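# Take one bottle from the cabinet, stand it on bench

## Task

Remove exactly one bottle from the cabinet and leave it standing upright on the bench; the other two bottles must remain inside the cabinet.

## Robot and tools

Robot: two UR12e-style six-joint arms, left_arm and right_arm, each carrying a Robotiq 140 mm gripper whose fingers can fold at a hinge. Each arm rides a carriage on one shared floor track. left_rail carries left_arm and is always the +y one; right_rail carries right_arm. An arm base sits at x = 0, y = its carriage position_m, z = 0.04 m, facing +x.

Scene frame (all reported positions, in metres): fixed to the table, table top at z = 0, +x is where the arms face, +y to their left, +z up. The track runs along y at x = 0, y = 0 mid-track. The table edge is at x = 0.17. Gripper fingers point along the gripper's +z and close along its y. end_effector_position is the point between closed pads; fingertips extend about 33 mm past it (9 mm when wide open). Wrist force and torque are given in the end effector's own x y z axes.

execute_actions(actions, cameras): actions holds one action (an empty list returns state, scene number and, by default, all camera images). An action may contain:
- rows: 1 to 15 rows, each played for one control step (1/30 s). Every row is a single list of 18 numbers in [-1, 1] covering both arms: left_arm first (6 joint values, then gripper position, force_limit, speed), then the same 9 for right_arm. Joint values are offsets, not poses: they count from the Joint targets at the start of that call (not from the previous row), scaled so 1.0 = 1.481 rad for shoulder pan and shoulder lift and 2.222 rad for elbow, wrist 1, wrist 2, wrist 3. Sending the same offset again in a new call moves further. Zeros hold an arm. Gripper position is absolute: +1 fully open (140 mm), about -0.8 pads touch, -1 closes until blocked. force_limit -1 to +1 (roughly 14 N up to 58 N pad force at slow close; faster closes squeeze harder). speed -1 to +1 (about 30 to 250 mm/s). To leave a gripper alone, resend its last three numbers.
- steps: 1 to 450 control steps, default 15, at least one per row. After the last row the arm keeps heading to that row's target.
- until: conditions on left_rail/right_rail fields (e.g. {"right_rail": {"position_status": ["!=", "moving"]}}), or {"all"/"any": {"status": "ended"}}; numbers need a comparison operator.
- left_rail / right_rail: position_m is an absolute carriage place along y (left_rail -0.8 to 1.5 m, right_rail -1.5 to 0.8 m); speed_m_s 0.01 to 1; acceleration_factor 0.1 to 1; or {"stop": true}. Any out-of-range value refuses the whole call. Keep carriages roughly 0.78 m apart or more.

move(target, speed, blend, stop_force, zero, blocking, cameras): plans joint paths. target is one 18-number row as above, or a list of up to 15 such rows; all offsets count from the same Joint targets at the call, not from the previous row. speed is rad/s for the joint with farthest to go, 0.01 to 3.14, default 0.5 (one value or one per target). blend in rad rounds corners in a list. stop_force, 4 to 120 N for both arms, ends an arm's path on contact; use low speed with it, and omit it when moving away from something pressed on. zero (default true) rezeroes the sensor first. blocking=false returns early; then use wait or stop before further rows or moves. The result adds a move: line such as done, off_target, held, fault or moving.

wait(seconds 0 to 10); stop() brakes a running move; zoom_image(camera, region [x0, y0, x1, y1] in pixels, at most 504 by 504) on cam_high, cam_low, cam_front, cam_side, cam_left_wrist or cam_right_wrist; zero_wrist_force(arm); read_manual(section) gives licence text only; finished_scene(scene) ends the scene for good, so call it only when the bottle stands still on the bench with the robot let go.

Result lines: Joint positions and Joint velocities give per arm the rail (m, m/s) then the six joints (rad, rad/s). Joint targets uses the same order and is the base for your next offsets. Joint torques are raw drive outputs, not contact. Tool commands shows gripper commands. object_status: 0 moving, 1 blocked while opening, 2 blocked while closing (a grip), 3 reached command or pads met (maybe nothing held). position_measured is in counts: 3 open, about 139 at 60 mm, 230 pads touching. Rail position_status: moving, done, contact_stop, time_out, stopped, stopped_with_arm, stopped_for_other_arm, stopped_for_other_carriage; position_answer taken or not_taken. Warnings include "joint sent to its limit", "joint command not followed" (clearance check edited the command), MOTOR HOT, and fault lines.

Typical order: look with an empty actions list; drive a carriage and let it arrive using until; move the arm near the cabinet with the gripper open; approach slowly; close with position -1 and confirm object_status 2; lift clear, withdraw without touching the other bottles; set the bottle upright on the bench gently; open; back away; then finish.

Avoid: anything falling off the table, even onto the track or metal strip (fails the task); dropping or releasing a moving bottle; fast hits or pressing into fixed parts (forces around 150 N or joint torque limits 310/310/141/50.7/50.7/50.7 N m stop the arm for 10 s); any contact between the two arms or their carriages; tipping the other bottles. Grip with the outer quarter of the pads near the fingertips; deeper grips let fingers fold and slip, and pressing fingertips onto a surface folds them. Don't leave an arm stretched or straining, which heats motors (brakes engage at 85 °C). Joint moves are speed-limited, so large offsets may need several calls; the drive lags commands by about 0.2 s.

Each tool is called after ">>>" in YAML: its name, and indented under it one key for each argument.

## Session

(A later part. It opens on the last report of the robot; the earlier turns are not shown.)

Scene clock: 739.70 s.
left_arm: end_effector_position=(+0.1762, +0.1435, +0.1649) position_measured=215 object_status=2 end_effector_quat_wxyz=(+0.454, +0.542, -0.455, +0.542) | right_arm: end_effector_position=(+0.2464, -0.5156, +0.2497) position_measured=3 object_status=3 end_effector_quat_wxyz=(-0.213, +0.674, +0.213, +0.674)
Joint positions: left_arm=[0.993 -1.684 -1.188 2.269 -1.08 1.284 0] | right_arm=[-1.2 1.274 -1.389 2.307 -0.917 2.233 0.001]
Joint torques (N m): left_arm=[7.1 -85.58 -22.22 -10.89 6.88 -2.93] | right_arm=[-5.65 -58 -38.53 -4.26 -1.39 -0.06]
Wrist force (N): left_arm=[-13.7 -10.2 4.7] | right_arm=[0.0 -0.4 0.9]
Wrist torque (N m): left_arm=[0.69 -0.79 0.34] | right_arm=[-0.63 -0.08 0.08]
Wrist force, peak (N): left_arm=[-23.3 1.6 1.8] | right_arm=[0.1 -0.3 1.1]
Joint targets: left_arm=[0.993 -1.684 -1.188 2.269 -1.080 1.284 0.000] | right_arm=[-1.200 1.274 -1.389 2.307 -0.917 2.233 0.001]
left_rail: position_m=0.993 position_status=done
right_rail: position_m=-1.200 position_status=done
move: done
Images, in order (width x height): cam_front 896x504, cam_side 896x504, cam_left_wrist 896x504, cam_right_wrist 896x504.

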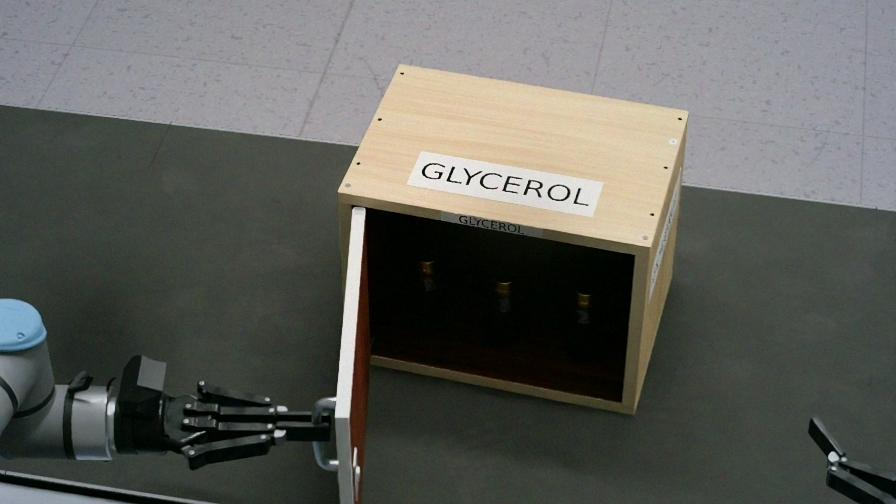

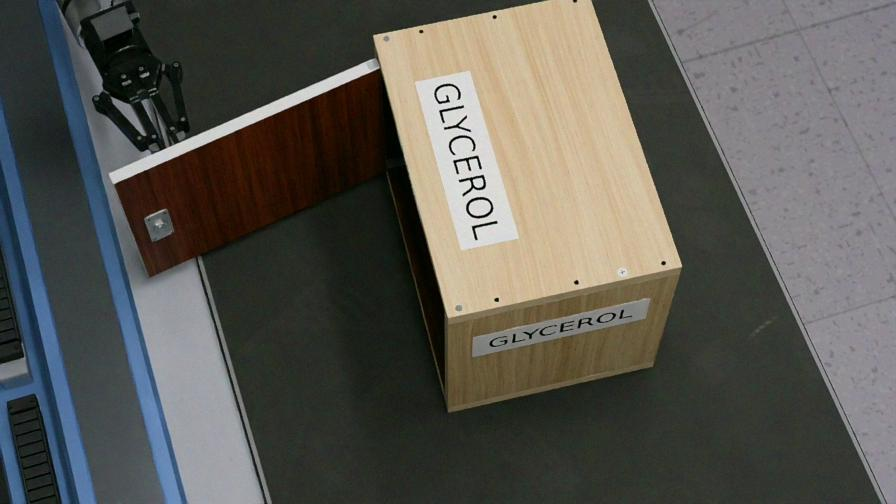

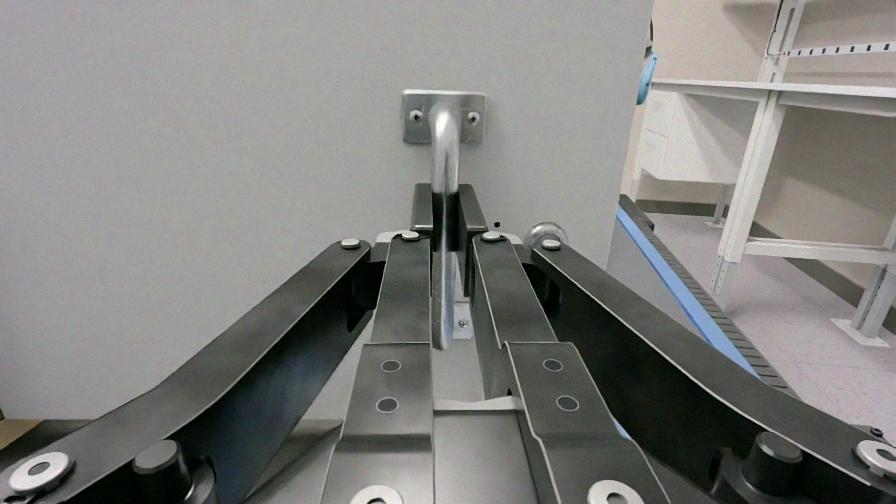

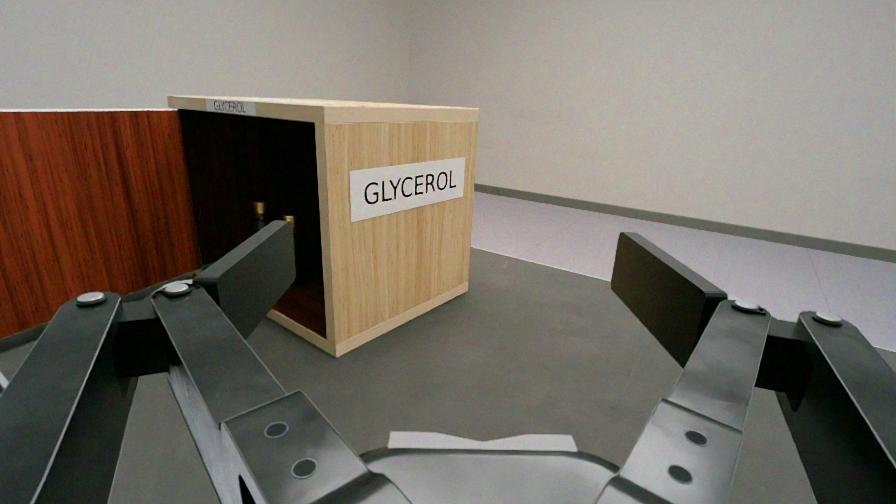

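>>> execute_actions:
  actions:
    - {"right_rail": {"position_m": -0.85}, "steps": 90, "until": {"right_rail": {"position_status": ["!=", "moving"]}}}

>>> move:
  target: [0,0,0,0,0,0,-1,0,-0.5, 0,0.10155,0.01512,-0.08326,0,0,1,1,1]
  speed: 0.3
  cameras: ["cam_right_wrist","cam_side","cam_front"]

Scene clock: 816.47 s.
left_arm: end_effector_position=(+0.1762, +0.1435, +0.1649) position_measured=215 object_status=2 end_effector_quat_wxyz=(+0.454, +0.542, -0.455, +0.542) | right_arm: end_effector_position=(+0.2464, -0.1656, +0.2497) position_measured=3 object_status=3 end_effector_quat_wxyz=(-0.213, +0.674, +0.213, +0.674)
Joint positions: left_arm=[0.993 -1.684 -1.188 2.269 -1.08 1.284 0] | right_arm=[-0.85 1.274 -1.389 2.307 -0.917 2.233 0.001]
Joint torques (N m): left_arm=[4.65 -85.02 -22.71 -10.83 6.68 -2.72] | right_arm=[-3.27 -42.31 -22.54 -4.26 -1.4 -0.24]
Wrist force (N): left_arm=[-14.1 -10.1 5.0] | right_arm=[0.1 -0.5 0.5]
Wrist torque (N m): left_arm=[0.72 -0.74 0.34] | right_arm=[-0.63 -0.09 0.08]
Wrist force, peak (N): left_arm=[-14.5 -10.4 5.1] | right_arm=[0.1 -1.8 1.3]
Joint targets: left_arm=[0.993 -1.684 -1.188 2.269 -1.080 1.284 0.000] | right_arm=[-0.850 1.274 -1.389 2.307 -0.917 2.233 0.001]
Tool commands: left_gripper/position=-1.0 left_gripper/force_limit=+0.0 left_gripper/speed=-0.5 right_gripper/position=+1.0 right_gripper/force_limit=+1.0 right_gripper/speed=+1.0
left_rail: position_m=0.993 position_status=done
right_rail: position_m=-0.850 position_status=done

Scene clock: 817.73 s.
left_arm: end_effector_position=(+0.1762, +0.1435, +0.1649) position_measured=215 object_status=2 end_effector_quat_wxyz=(+0.454, +0.542, -0.455, +0.542) | right_arm: end_effector_position=(+0.2465, -0.1653, +0.1708) position_measured=3 object_status=3 end_effector_quat_wxyz=(-0.213, +0.674, +0.212, +0.674)
Joint positions: left_arm=[0.993 -1.684 -1.188 2.269 -1.08 1.284 0] | right_arm=[-0.85 1.274 -1.239 2.34 -1.102 2.233 0.001]
Joint torques (N m): left_arm=[5.31 -83.95 -22.71 -10.88 6.78 -2.77] | right_arm=[-5.64 -51.76 -10.17 -5.25 -1.55 0.18]
Wrist force (N): left_arm=[-13.6 -10.1 4.9] | right_arm=[-0.1 -0.4 0.2]
Wrist torque (N m): left_arm=[0.72 -0.80 0.34] | right_arm=[-0.60 -0.05 0.07]
Wrist force, peak (N): left_arm=[-14.1 -10.6 4.8] | right_arm=[-1.3 -0.6 0.5]
Joint targets: left_arm=[0.993 -1.684 -1.188 2.269 -1.080 1.284 0.000] | right_arm=[-0.850 1.274 -1.239 2.340 -1.102 2.233 0.001]
left_rail: position_m=0.993 position_status=done
right_rail: position_m=-0.850 position_status=done
move: done
Images, in order (width x height): cam_front 896x504, cam_side 896x504, cam_right_wrist 896x504.

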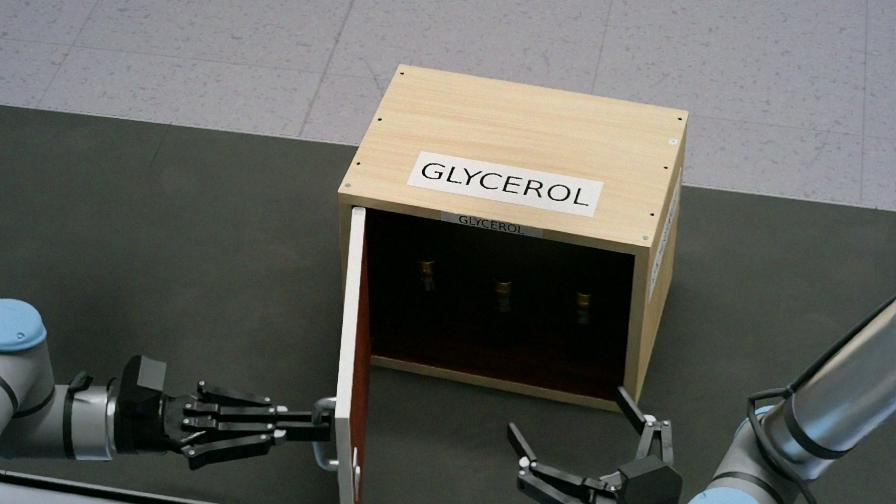

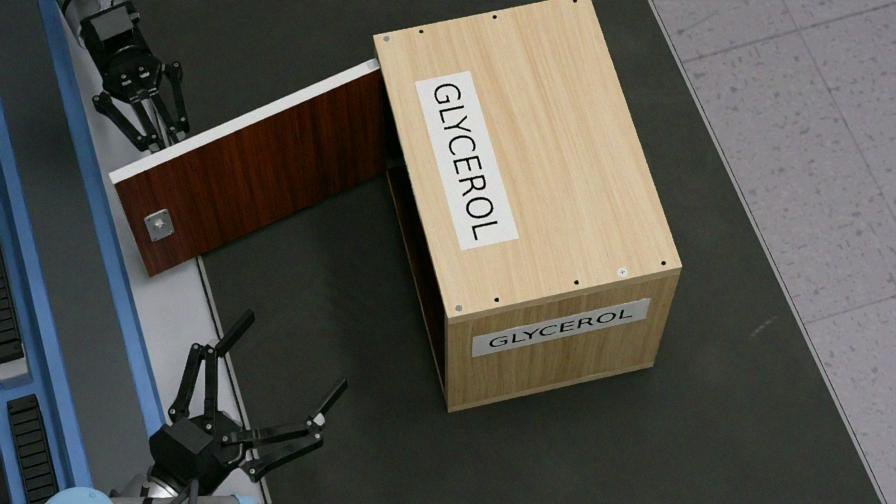

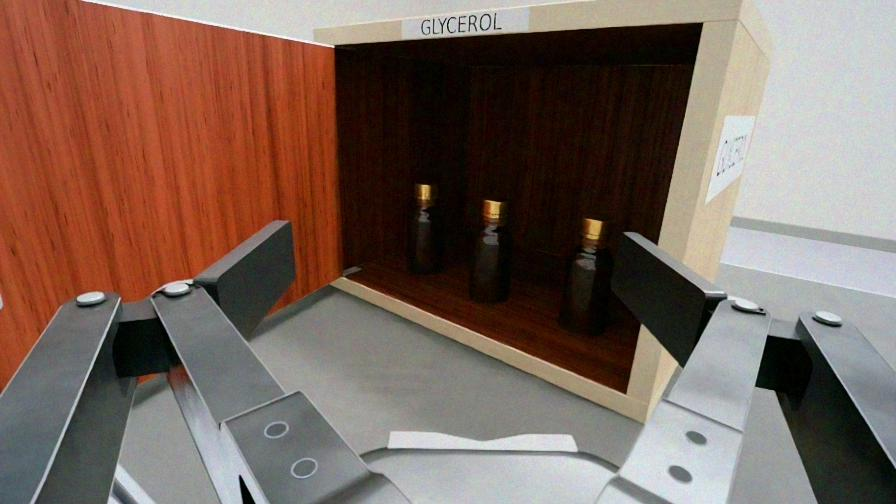

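>>> zoom_image:
  camera: "cam_right_wrist"
  region: [320, 120, 720, 430]

Scaled by 1.260.

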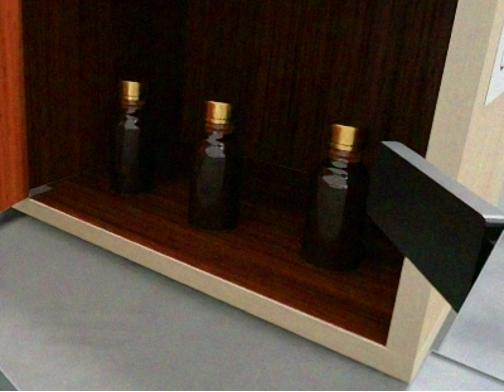

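>>> move:
  target: [0,0,0,0,0,0,-1,0,-0.5, -0.17235,-0.01833,0.0056,0.15529,-0.00864,0.09052,0.17,0,0]
  speed: 0.4

>>> execute_actions:
  actions:
    - {"right_rail": {"position_m": -0.65}, "steps": 90, "until": {"right_rail": {"position_status": ["!=", "moving"]}}}
  cameras: ["cam_front","cam_side","cam_right_wrist"]

Scene clock: 993.13 s.
left_arm: end_effector_position=(+0.1762, +0.1435, +0.1649) position_measured=215 object_status=2 end_effector_quat_wxyz=(+0.454, +0.542, -0.455, +0.542) | right_arm: end_effector_position=(+0.3765, -0.2962, +0.0978) position_measured=108 object_status=3 end_effector_quat_wxyz=(-0.106, +0.781, +0.138, +0.600)
Joint positions: left_arm=[0.993 -1.684 -1.188 2.269 -1.08 1.284 0] | right_arm=[-0.85 1.019 -1.266 2.353 -0.757 2.214 0.202]
Joint torques (N m): left_arm=[5.25 -83.76 -23.43 -10.38 6.5 -2.9] | right_arm=[-14.33 -65.35 -9.87 1.37 -2.53 2.16]
Wrist force (N): left_arm=[-13.9 -9.8 4.7] | right_arm=[-0.2 -0.2 0.8]
Wrist torque (N m): left_arm=[0.78 -0.76 0.34] | right_arm=[-0.47 -0.10 0.14]
Wrist force, peak (N): left_arm=[-14.5 -10.3 5.0] | right_arm=[-0.3 1.1 1.6]
Joint targets: left_arm=[0.993 -1.684 -1.188 2.269 -1.080 1.284 0.000] | right_arm=[-0.850 1.019 -1.266 2.353 -0.757 2.214 0.202]
left_rail: position_m=0.993 position_status=done
right_rail: position_m=-0.850 position_status=done
move: done

Scene clock: 994.50 s.
left_arm: end_effector_position=(+0.1762, +0.1435, +0.1649) position_measured=215 object_status=2 end_effector_quat_wxyz=(+0.454, +0.542, -0.455, +0.542) | right_arm: end_effector_position=(+0.3766, -0.0963, +0.0978) position_measured=108 object_status=3 end_effector_quat_wxyz=(-0.105, +0.781, +0.138, +0.599)
Joint positions: left_arm=[0.993 -1.684 -1.188 2.269 -1.08 1.284 0] | right_arm=[-0.65 1.019 -1.266 2.353 -0.757 2.214 0.202]
Joint torques (N m): left_arm=[5.28 -85.81 -22.81 -10.67 6.79 -2.67] | right_arm=[-5.25 -51.41 -29.53 1.11 0.71 2.24]
Wrist force (N): left_arm=[-13.7 -10.6 4.9] | right_arm=[0.0 -0.2 0.6]
Wrist torque (N m): left_arm=[0.60 -0.77 0.34] | right_arm=[-0.47 -0.14 0.15]
Wrist force, peak (N): left_arm=[-14.4 -10.5 4.8] | right_arm=[-0.1 -1.6 1.2]
Joint targets: left_arm=[0.993 -1.684 -1.188 2.269 -1.080 1.284 0.000] | right_arm=[-0.650 1.019 -1.266 2.353 -0.757 2.214 0.202]
Tool commands: left_gripper/position=-1.0 left_gripper/force_limit=+0.0 left_gripper/speed=-0.5 right_gripper/position=+0.17 right_gripper/force_limit=+0.0 right_gripper/speed=+0.0
left_rail: position_m=0.993 position_status=done
right_rail: position_m=-0.650 position_status=done
Images, in order (width x height): cam_front 896x504, cam_side 896x504, cam_right_wrist 896x504.

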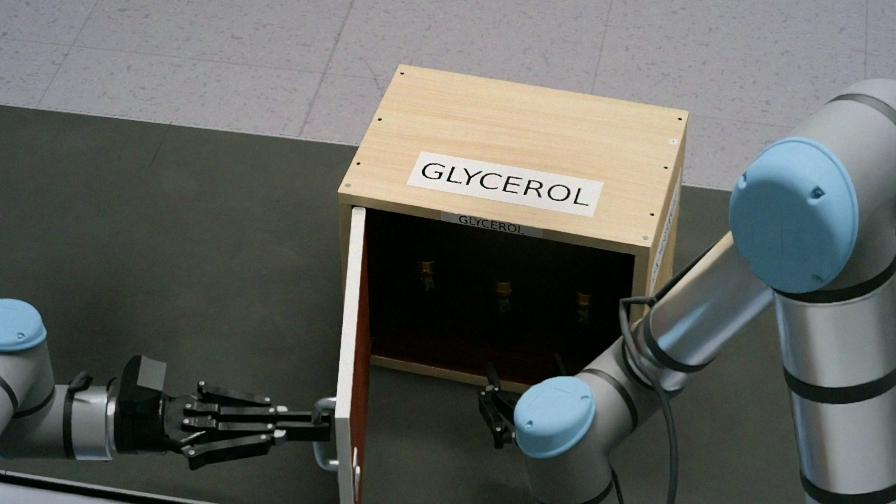

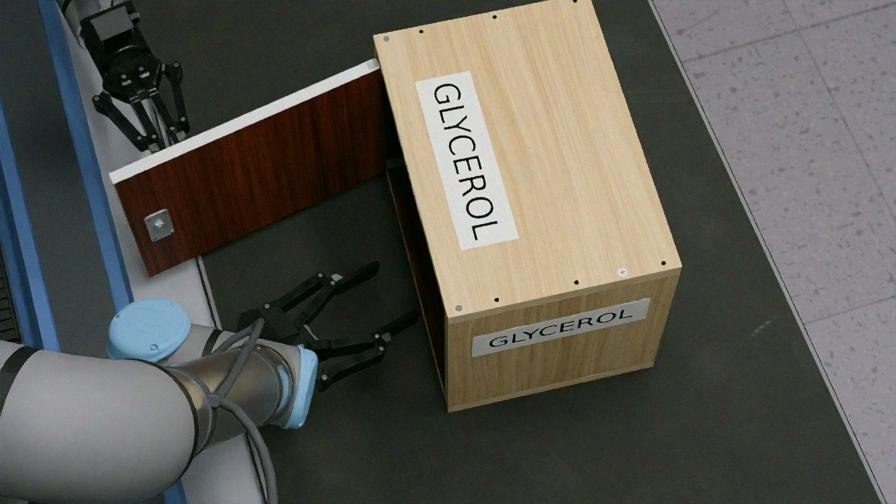

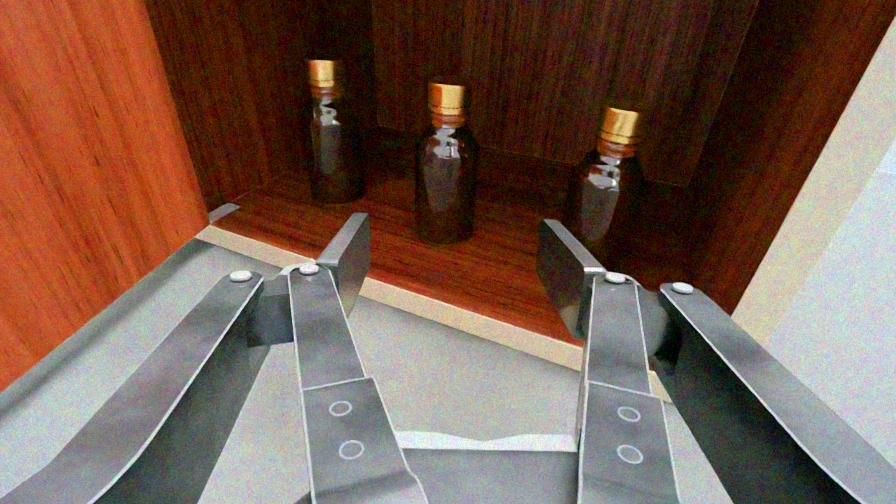

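>>> move:
  target: [0,0,0,0,0,0,-1,0,-0.5, -0.09098,0.07656,-0.04652,-0.01684,-0.05766,-0.02248,0.17,0,0]
  speed: 0.1
  stop_force: 15
  cameras: ["cam_right_wrist","cam_side","cam_front"]

Scene clock: 1069.70 s.
left_arm: end_effector_position=(+0.1762, +0.1435, +0.1649) position_measured=215 object_status=2 end_effector_quat_wxyz=(+0.454, +0.542, -0.455, +0.542) | right_arm: end_effector_position=(+0.4752, -0.0607, +0.0695) position_measured=108 object_status=3 end_effector_quat_wxyz=(-0.105, +0.781, +0.138, +0.599)
Joint positions: left_arm=[0.993 -1.684 -1.188 2.269 -1.08 1.284 0] | right_arm=[-0.65 0.884 -1.153 2.249 -0.794 2.086 0.152]
Joint torques (N m): left_arm=[4.74 -84.06 -23.2 -10.51 6.6 -2.61] | right_arm=[-9.24 -50.31 -32.84 -3.45 -2.54 -2.08]
Wrist force (N): left_arm=[-13.6 -10.4 4.8] | right_arm=[-0.3 -0.1 0.9]
Wrist torque (N m): left_arm=[0.65 -0.79 0.33] | right_arm=[-0.46 -0.06 0.33]
Wrist force, peak (N): left_arm=[-14.0 -10.7 5.0] | right_arm=[-0.4 -0.4 1.7]
Joint targets: left_arm=[0.993 -1.684 -1.188 2.269 -1.080 1.284 0.000] | right_arm=[-0.650 0.884 -1.153 2.249 -0.794 2.086 0.152]
left_rail: position_m=0.993 position_status=done
right_rail: position_m=-0.650 position_status=done
move: done
Images, in order (width x height): cam_front 896x504, cam_side 896x504, cam_right_wrist 896x504.

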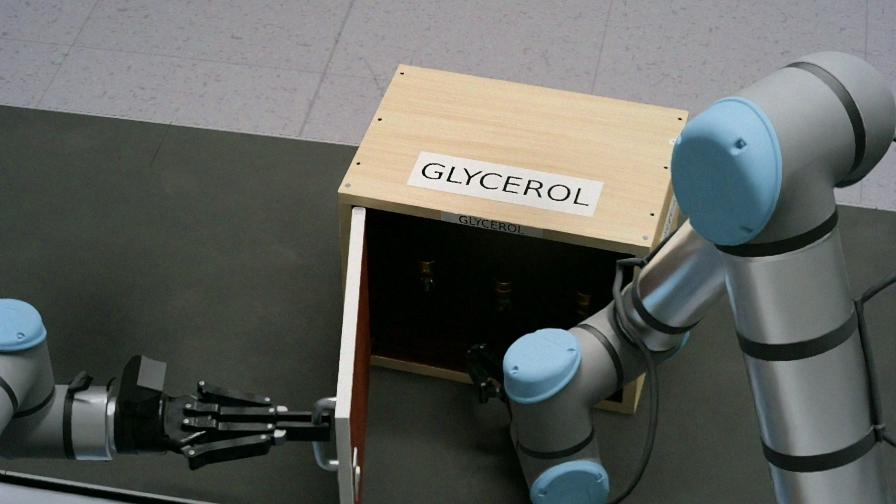

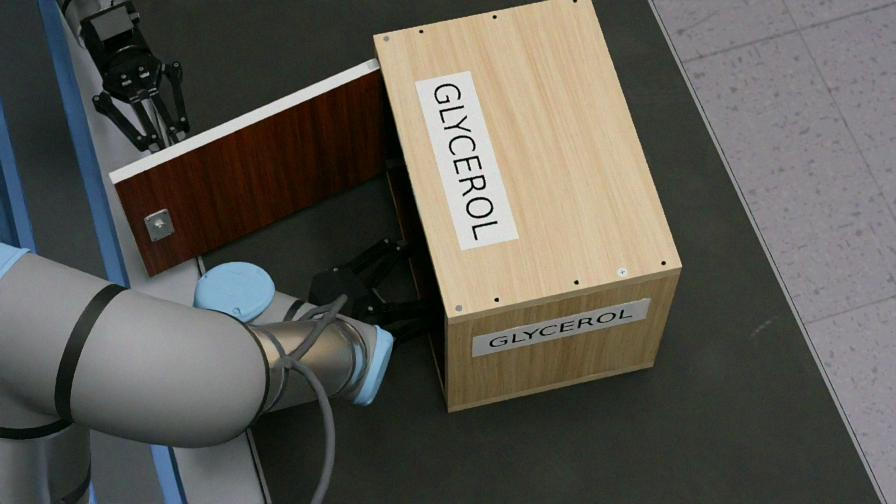

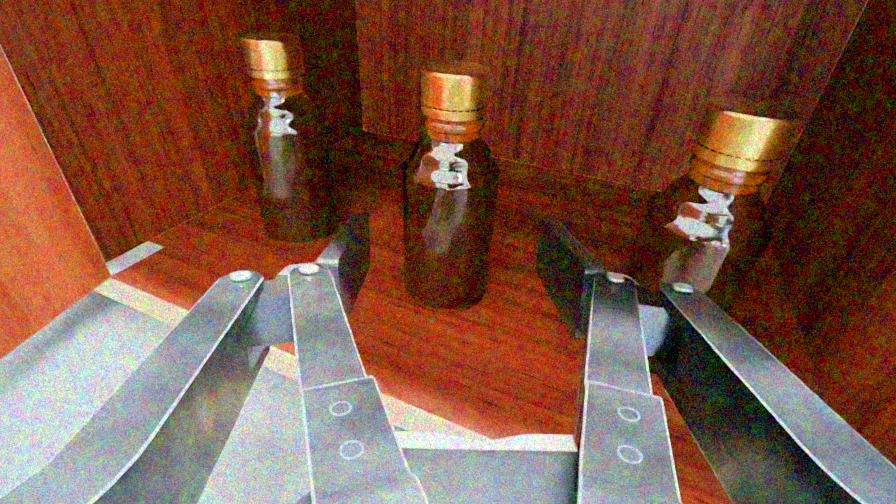

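>>> move:
  target: [0,0,0,0,0,0,-1,0,-0.5, -0.0050,0.01718,-0.00596,-0.00605,-0.00318,-0.00114,0.17,0,0]
  speed: 0.05
  stop_force: 15

>>> execute_actions:
  actions:
    - {"rows": [[0,0,0,0,0,0,-1,0,-0.5, 0,0,0,0,0,0,-1,-0.1,-1]], "steps": 75}
  cameras: ["cam_right_wrist"]

Scene clock: 1112.60 s.
left_arm: end_effector_position=(+0.1762, +0.1435, +0.1649) position_measured=215 object_status=2 end_effector_quat_wxyz=(+0.454, +0.542, -0.455, +0.542) | right_arm: end_effector_position=(+0.4839, -0.0557, +0.0598) position_measured=108 object_status=3 end_effector_quat_wxyz=(-0.105, +0.781, +0.138, +0.599)
Joint positions: left_arm=[0.993 -1.684 -1.188 2.269 -1.08 1.284 0] | right_arm=[-0.65 0.876 -1.127 2.236 -0.808 2.079 0.149]
Joint torques (N m): left_arm=[6.01 -84.91 -23.43 -10.42 6.45 -2.75] | right_arm=[-8.58 -49.89 -30.83 -4.14 -2.34 -2.32]
Wrist force (N): left_arm=[-14.4 -10.3 5.2] | right_arm=[0.0 -0.4 0.7]
Wrist torque (N m): left_arm=[0.67 -0.68 0.34] | right_arm=[-0.54 -0.12 0.32]
Wrist force, peak (N): left_arm=[-14.4 -10.7 5.0] | right_arm=[-0.5 -0.3 1.3]
Joint targets: left_arm=[0.993 -1.684 -1.188 2.269 -1.080 1.284 0.000] | right_arm=[-0.650 0.876 -1.127 2.236 -0.808 2.079 0.149]
left_rail: position_m=0.993 position_status=done
right_rail: position_m=-0.650 position_status=done
move: done

Scene clock: 1115.30 s.
left_arm: end_effector_position=(+0.1762, +0.1435, +0.1649) position_measured=215 object_status=2 end_effector_quat_wxyz=(+0.454, +0.542, -0.455, +0.542) | right_arm: end_effector_position=(+0.4839, -0.0557, +0.0598) position_measured=163 object_status=2 end_effector_quat_wxyz=(-0.105, +0.781, +0.138, +0.599)
Joint positions: left_arm=[0.993 -1.684 -1.188 2.269 -1.08 1.284 0] | right_arm=[-0.65 0.876 -1.127 2.236 -0.808 2.079 0.149]
Joint torques (N m): left_arm=[4.86 -83.92 -22.82 -10.3 6.46 -2.37] | right_arm=[-5.62 -51.95 -27.38 -0.99 1.45 -2.19]
Wrist force (N): left_arm=[-13.8 -9.8 4.8] | right_arm=[2.1 -0.8 -2.6]
Wrist torque (N m): left_arm=[0.80 -0.81 0.34] | right_arm=[-0.51 0.00 0.35]
Wrist force, peak (N): left_arm=[-14.1 -10.5 4.8] | right_arm=[2.3 -0.8 -3.0]
Joint targets: left_arm=[0.993 -1.684 -1.188 2.269 -1.080 1.284 0.000] | right_arm=[-0.650 0.876 -1.127 2.236 -0.808 2.079 0.149]
left_rail: position_m=0.993 position_status=done
right_rail: position_m=-0.650 position_status=done
Images, in order (width x height): cam_right_wrist 896x504.

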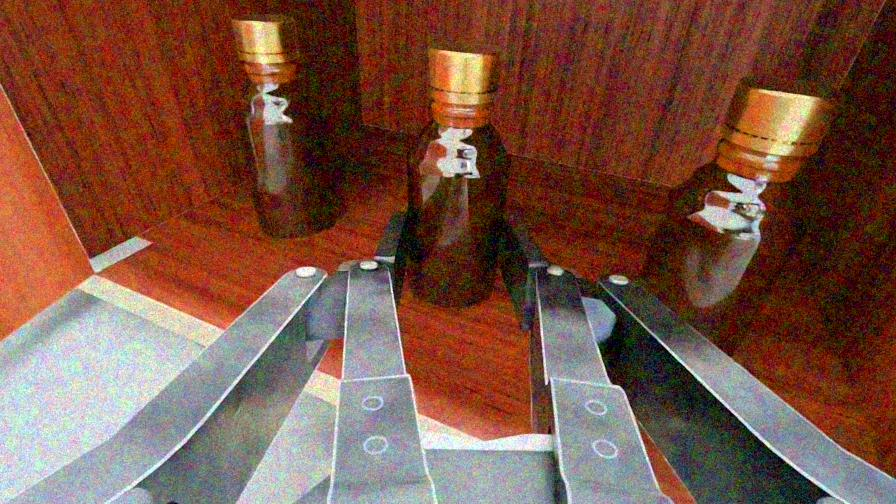

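>>> move:
  target:
    - [0,0,0,0,0,0,-1,0,-0.5, -0.00025,-0.02475,-0.00142,0.01789,-0.00016,0,-1,-0.1,-1]
    - [0,0,0,0,0,0,-1,0,-0.5, 0.12446,-0.07475,0.06318,0.0044,0.07876,0.03152,-1,-0.1,-1]
  speed: [0.05,0.13]
  blend: [0.008,0]

>>> execute_actions:
  actions:
    - {"right_rail": {"position_m": -1.0}, "steps": 90, "until": {"right_rail": {"position_status": ["!=", "moving"]}}}
  cameras: ["cam_front","cam_side","cam_right_wrist"]

Scene clock: 1188.87 s.
left_arm: end_effector_position=(+0.1762, +0.1435, +0.1649) position_measured=215 object_status=2 end_effector_quat_wxyz=(+0.454, +0.542, -0.455, +0.542) | right_arm: end_effector_position=(+0.3525, -0.1037, +0.0797) position_measured=163 object_status=2 end_effector_quat_wxyz=(-0.105, +0.781, +0.138, +0.599)
Joint positions: left_arm=[0.993 -1.684 -1.188 2.269 -1.08 1.284 0] | right_arm=[-0.65 1.06 -1.238 2.376 -0.798 2.253 0.219]
Joint torques (N m): left_arm=[7.44 -84.84 -23.03 -10.47 6.51 -2.38] | right_arm=[14.78 -66.32 -11.15 -4.24 4.73 2.07]
Wrist force (N): left_arm=[-14.0 -10.6 4.8] | right_arm=[-2.8 -0.2 1.4]
Wrist torque (N m): left_arm=[0.60 -0.76 0.34] | right_arm=[-0.46 -0.18 0.11]
Wrist force, peak (N): left_arm=[-14.6 -10.2 5.2] | right_arm=[2.6 -0.8 -3.0]
Joint targets: left_arm=[0.993 -1.684 -1.188 2.269 -1.080 1.284 0.000] | right_arm=[-0.650 1.061 -1.238 2.376 -0.798 2.254 0.219]
left_rail: position_m=0.993 position_status=done
right_rail: position_m=-0.650 position_status=done
move: done

Scene clock: 1190.60 s.
left_arm: end_effector_position=(+0.1762, +0.1435, +0.1649) position_measured=215 object_status=2 end_effector_quat_wxyz=(+0.454, +0.542, -0.455, +0.542) | right_arm: end_effector_position=(+0.3523, -0.4539, +0.0797) position_measured=163 object_status=2 end_effector_quat_wxyz=(-0.105, +0.781, +0.138, +0.599)
Joint positions: left_arm=[0.993 -1.684 -1.188 2.269 -1.08 1.284 0] | right_arm=[-1 1.061 -1.238 2.376 -0.798 2.254 0.219]
Joint torques (N m): left_arm=[7.19 -83.76 -22.74 -10.15 6.4 -2.56] | right_arm=[2.36 -51.43 -29.9 -1.94 1.27 2.06]
Wrist force (N): left_arm=[-13.8 -10.2 5.0] | right_arm=[-2.7 -0.2 1.3]
Wrist torque (N m): left_arm=[0.70 -0.80 0.34] | right_arm=[-0.46 -0.21 0.11]
Wrist force, peak (N): left_arm=[-14.3 -10.4 5.1] | right_arm=[-2.7 -1.7 2.2]
Joint targets: left_arm=[0.993 -1.684 -1.188 2.269 -1.080 1.284 0.000] | right_arm=[-1.000 1.061 -1.238 2.376 -0.798 2.254 0.219]
Tool commands: left_gripper/position=-1.0 left_gripper/force_limit=+0.0 left_gripper/speed=-0.5 right_gripper/position=-1.0 right_gripper/force_limit=-0.1 right_gripper/speed=-1.0
left_rail: position_m=0.993 position_status=done
right_rail: position_m=-1.000 position_status=done
Images, in order (width x height): cam_front 896x504, cam_side 896x504, cam_right_wrist 896x504.

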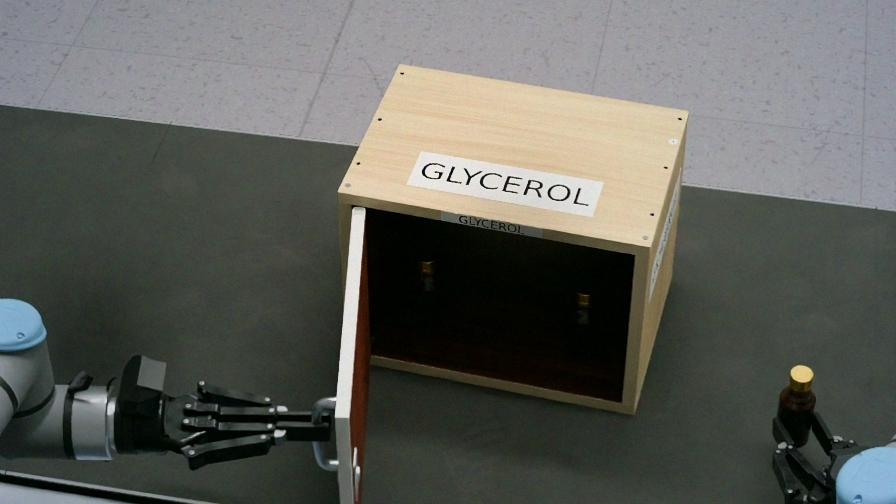

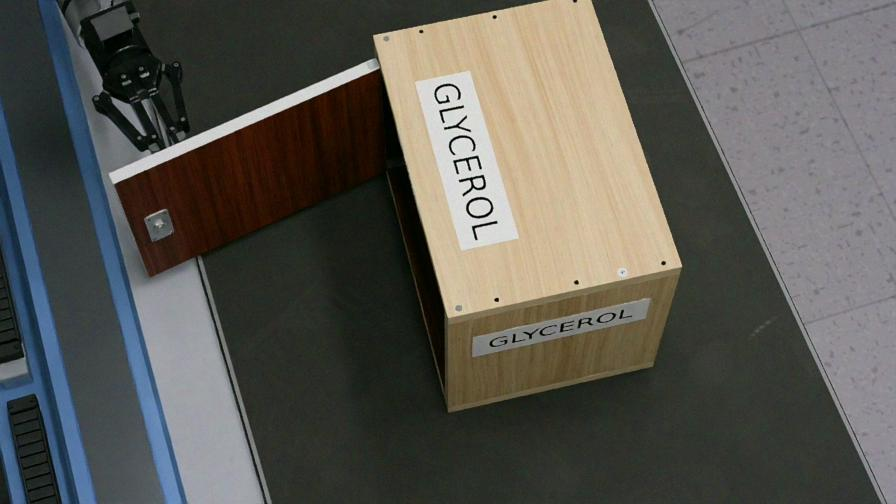

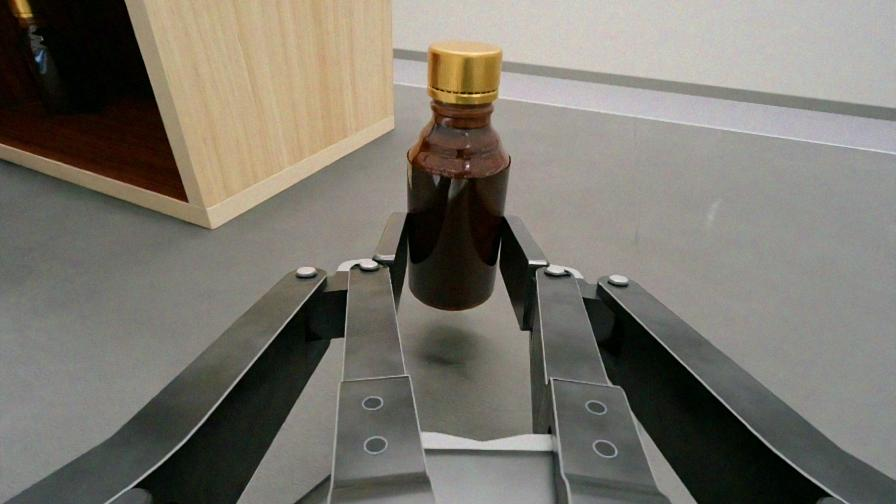

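>>> move:
  target:
    - [0,0,0,0,0,0,-1,0,-0.5, 0,0.0500,0.0024,-0.0357,0,0,-1,-0.1,-1]
    - [0,0,0,0,0,0,-1,0,-0.5, 0,0.06494,0.00312,-0.0464,0,0,-1,-0.1,-1]
  speed: [0.08,0.016]
  stop_force: 8
  cameras: ["cam_front","cam_right_wrist"]

Scene clock: 1209.10 s.
left_arm: end_effector_position=(+0.1762, +0.1435, +0.1649) position_measured=215 object_status=2 end_effector_quat_wxyz=(+0.454, +0.542, -0.455, +0.542) | right_arm: end_effector_position=(+0.3524, -0.4537, +0.0411) position_measured=163 object_status=2 end_effector_quat_wxyz=(-0.105, +0.781, +0.138, +0.599)
Joint positions: left_arm=[0.993 -1.684 -1.188 2.269 -1.08 1.284 0] | right_arm=[-1 1.061 -1.153 2.383 -0.889 2.254 0.219]
Joint torques (N m): left_arm=[6.69 -83.95 -23.38 -10.31 6.61 -2.36] | right_arm=[-4.63 -64.92 -12.49 2.22 -0.22 1.56]
Wrist force (N): left_arm=[-13.7 -10.1 4.9] | right_arm=[1.5 -0.3 2.0]
Wrist torque (N m): left_arm=[0.72 -0.79 0.33] | right_arm=[-0.39 -0.04 0.18]
Wrist force, peak (N): left_arm=[-14.4 -10.3 5.2] | right_arm=[9.0 1.3 -3.9]
Joint targets: left_arm=[0.993 -1.684 -1.188 2.269 -1.080 1.284 0.000] | right_arm=[-1.000 1.061 -1.153 2.383 -0.889 2.254 0.219]
left_rail: position_m=0.993 position_status=done
right_rail: position_m=-1.000 position_status=done
move: contact (right_arm); path passed 1 of 2 targets; right_arm: the shoulder lift is farthest, 0.012 rad from its target
Images, in order (width x height): cam_front 896x504, cam_right_wrist 896x504.

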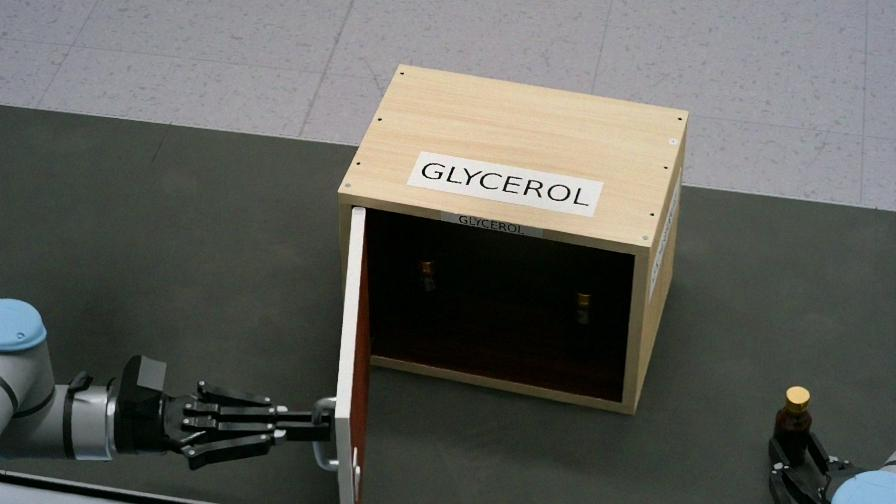

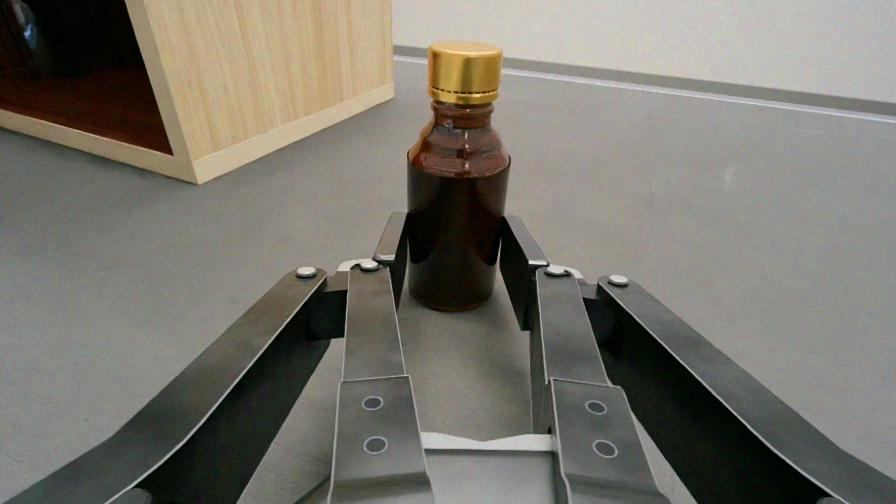

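>>> execute_actions:
  actions:
    - {"rows": [[0,0,0,0,0,0,-1,0,-0.5, 0,0,0,0,0,0,0.17,-0.1,-0.7]], "steps": 36}
  cameras: ["cam_right_wrist"]

Scene clock: 1267.00 s.
left_arm: end_effector_position=(+0.1762, +0.1435, +0.1649) position_measured=215 object_status=2 end_effector_quat_wxyz=(+0.454, +0.542, -0.455, +0.542) | right_arm: end_effector_position=(+0.3524, -0.4537, +0.0411) position_measured=108 object_status=3 end_effector_quat_wxyz=(-0.105, +0.781, +0.138, +0.599)
Joint positions: left_arm=[0.993 -1.684 -1.188 2.269 -1.08 1.284 0] | right_arm=[-1 1.061 -1.153 2.383 -0.889 2.254 0.219]
Joint torques (N m): left_arm=[6.08 -82.74 -23.06 -10.01 6.36 -2.52] | right_arm=[-4.28 -65.82 -22.44 -1.63 -0.45 1.29]
Wrist force (N): left_arm=[-14.1 -10.3 5.4] | right_arm=[0.0 -0.2 1.9]
Wrist torque (N m): left_arm=[0.67 -0.74 0.33] | right_arm=[-0.46 -0.15 0.12]
Wrist force, peak (N): left_arm=[-14.4 -10.5 5.2] | right_arm=[1.8 -0.3 2.5]
Joint targets: left_arm=[0.993 -1.684 -1.188 2.269 -1.080 1.284 0.000] | right_arm=[-1.000 1.061 -1.153 2.383 -0.889 2.254 0.219]
left_rail: position_m=0.993 position_status=done
right_rail: position_m=-1.000 position_status=done
Images, in order (width x height): cam_right_wrist 896x504.

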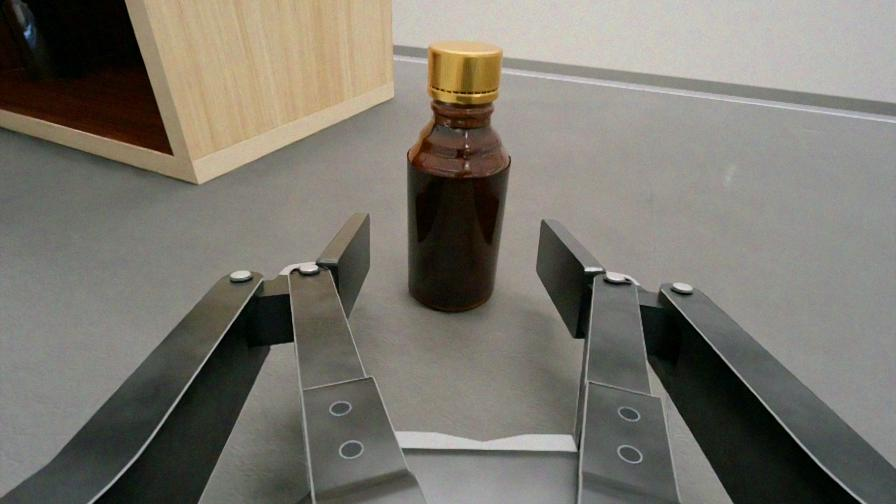

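>>> move:
  target:
    - [-0.07571,0.05934,-0.07432,0.03477,-0.16828,0,-1,0,-0.5, 0,-0.17817,-0.02032,0.13869,0,0,0.17,-0.1,-0.7]
    - [-0.09912,0.13994,-0.17794,0.08468,-0.30171,0,-1,0,-0.5, 0,-0.17817,-0.02032,0.13869,0,0,0.17,-0.1,-0.7]
    - [-0.08943,0.23449,-0.30199,0.1457,-0.41307,0,-1,0,-0.5, 0,-0.17817,-0.02032,0.13869,0,0,0.17,-0.1,-0.7]
    - [-0.05988,0.34209,-0.44498,0.21698,-0.51119,0,-1,0,-0.5, 0,-0.17817,-0.02032,0.13869,0,0,0.17,-0.1,-0.7]
    - [-0.02727,0.44122,-0.57828,0.28421,-0.58372,0,-1,0,-0.5, 0,-0.17817,-0.02032,0.13869,0,0,0.17,-0.1,-0.7]
    - [-0.00248,0.52041,-0.68554,0.33868,-0.63003,0,-1,0,-0.5, 0,-0.17817,-0.02032,0.13869,0,0,0.17,-0.1,-0.7]
  speed: [0.3,0.3,0.3,0.3,0.3,0.08]
  blend: [0.02,0.04,0.04,0.04,0.02,0]
  stop_force: 30
  cameras: ["cam_front","cam_side","cam_right_wrist","cam_left_wrist"]

Scene clock: 1288.57 s.
left_arm: end_effector_position=(+0.3854, -0.1206, +0.1649) position_measured=215 object_status=2 end_effector_quat_wxyz=(+0.000, +0.707, -0.001, +0.707) | right_arm: end_effector_position=(+0.3525, -0.4535, +0.1704) position_measured=108 object_status=3 end_effector_quat_wxyz=(-0.106, +0.781, +0.138, +0.600)
Joint positions: left_arm=[0.993 -1.687 -0.418 0.747 -0.328 -0.116 0] | right_arm=[-1 1.061 -1.417 2.337 -0.58 2.254 0.219]
Joint torques (N m): left_arm=[23.53 -134.04 -26.25 -0.77 -1.23 -2.33] | right_arm=[-4.12 -57.52 -37.56 1.91 -0.41 1.97]
Wrist force (N): left_arm=[8.5 13.0 -28.0] | right_arm=[-0.2 0.0 1.9]
Wrist torque (N m): left_arm=[0.39 -0.53 0.54] | right_arm=[-0.41 -0.08 0.13]
Wrist force, peak (N): left_arm=[8.5 13.0 -28.0] | right_arm=[0.1 -0.2 2.4]
Joint targets: left_arm=[0.993 -1.687 -0.418 0.747 -0.328 -0.116 0.000] | right_arm=[-1.000 1.061 -1.417 2.337 -0.580 2.254 0.219]
left_rail: position_m=0.993 position_status=done
right_rail: position_m=-1.000 position_status=done
move: contact (left_arm)
Images, in order (width x height): cam_front 896x504, cam_side 896x504, cam_left_wrist 896x504, cam_right_wrist 896x504.

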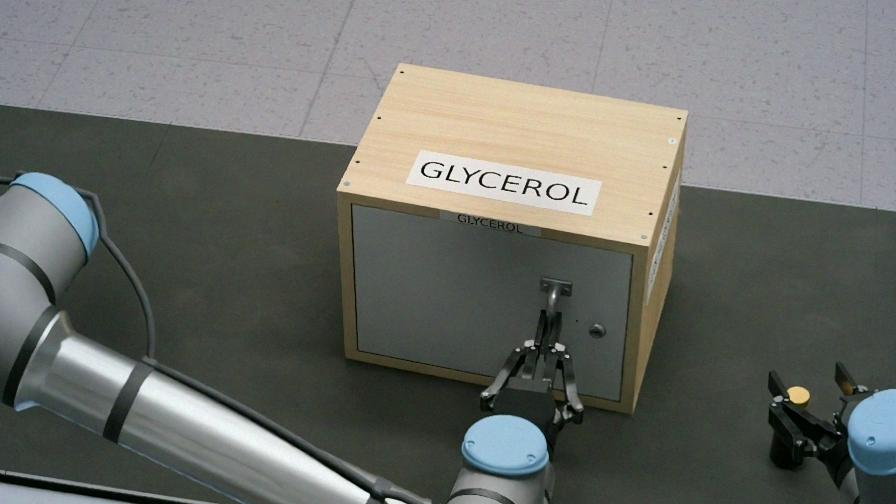

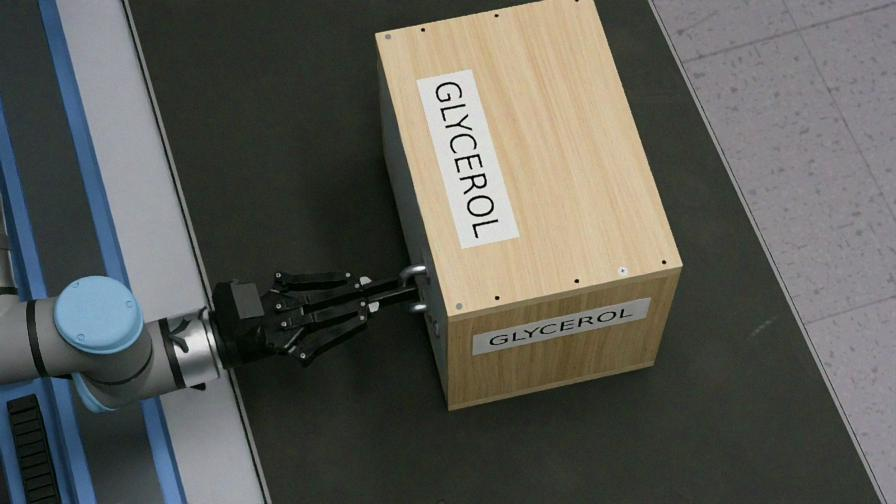

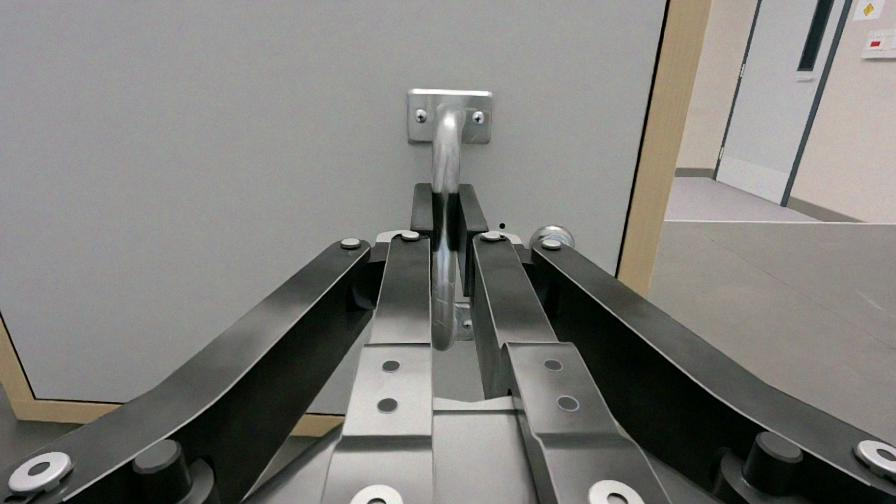

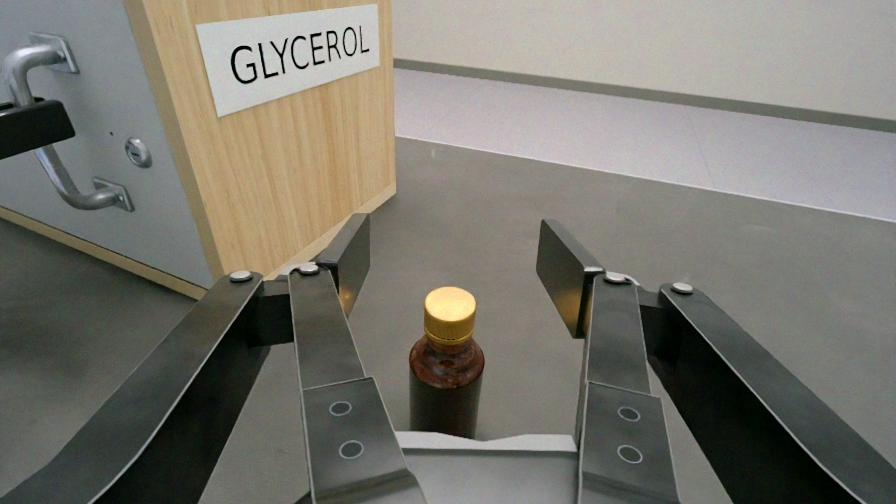

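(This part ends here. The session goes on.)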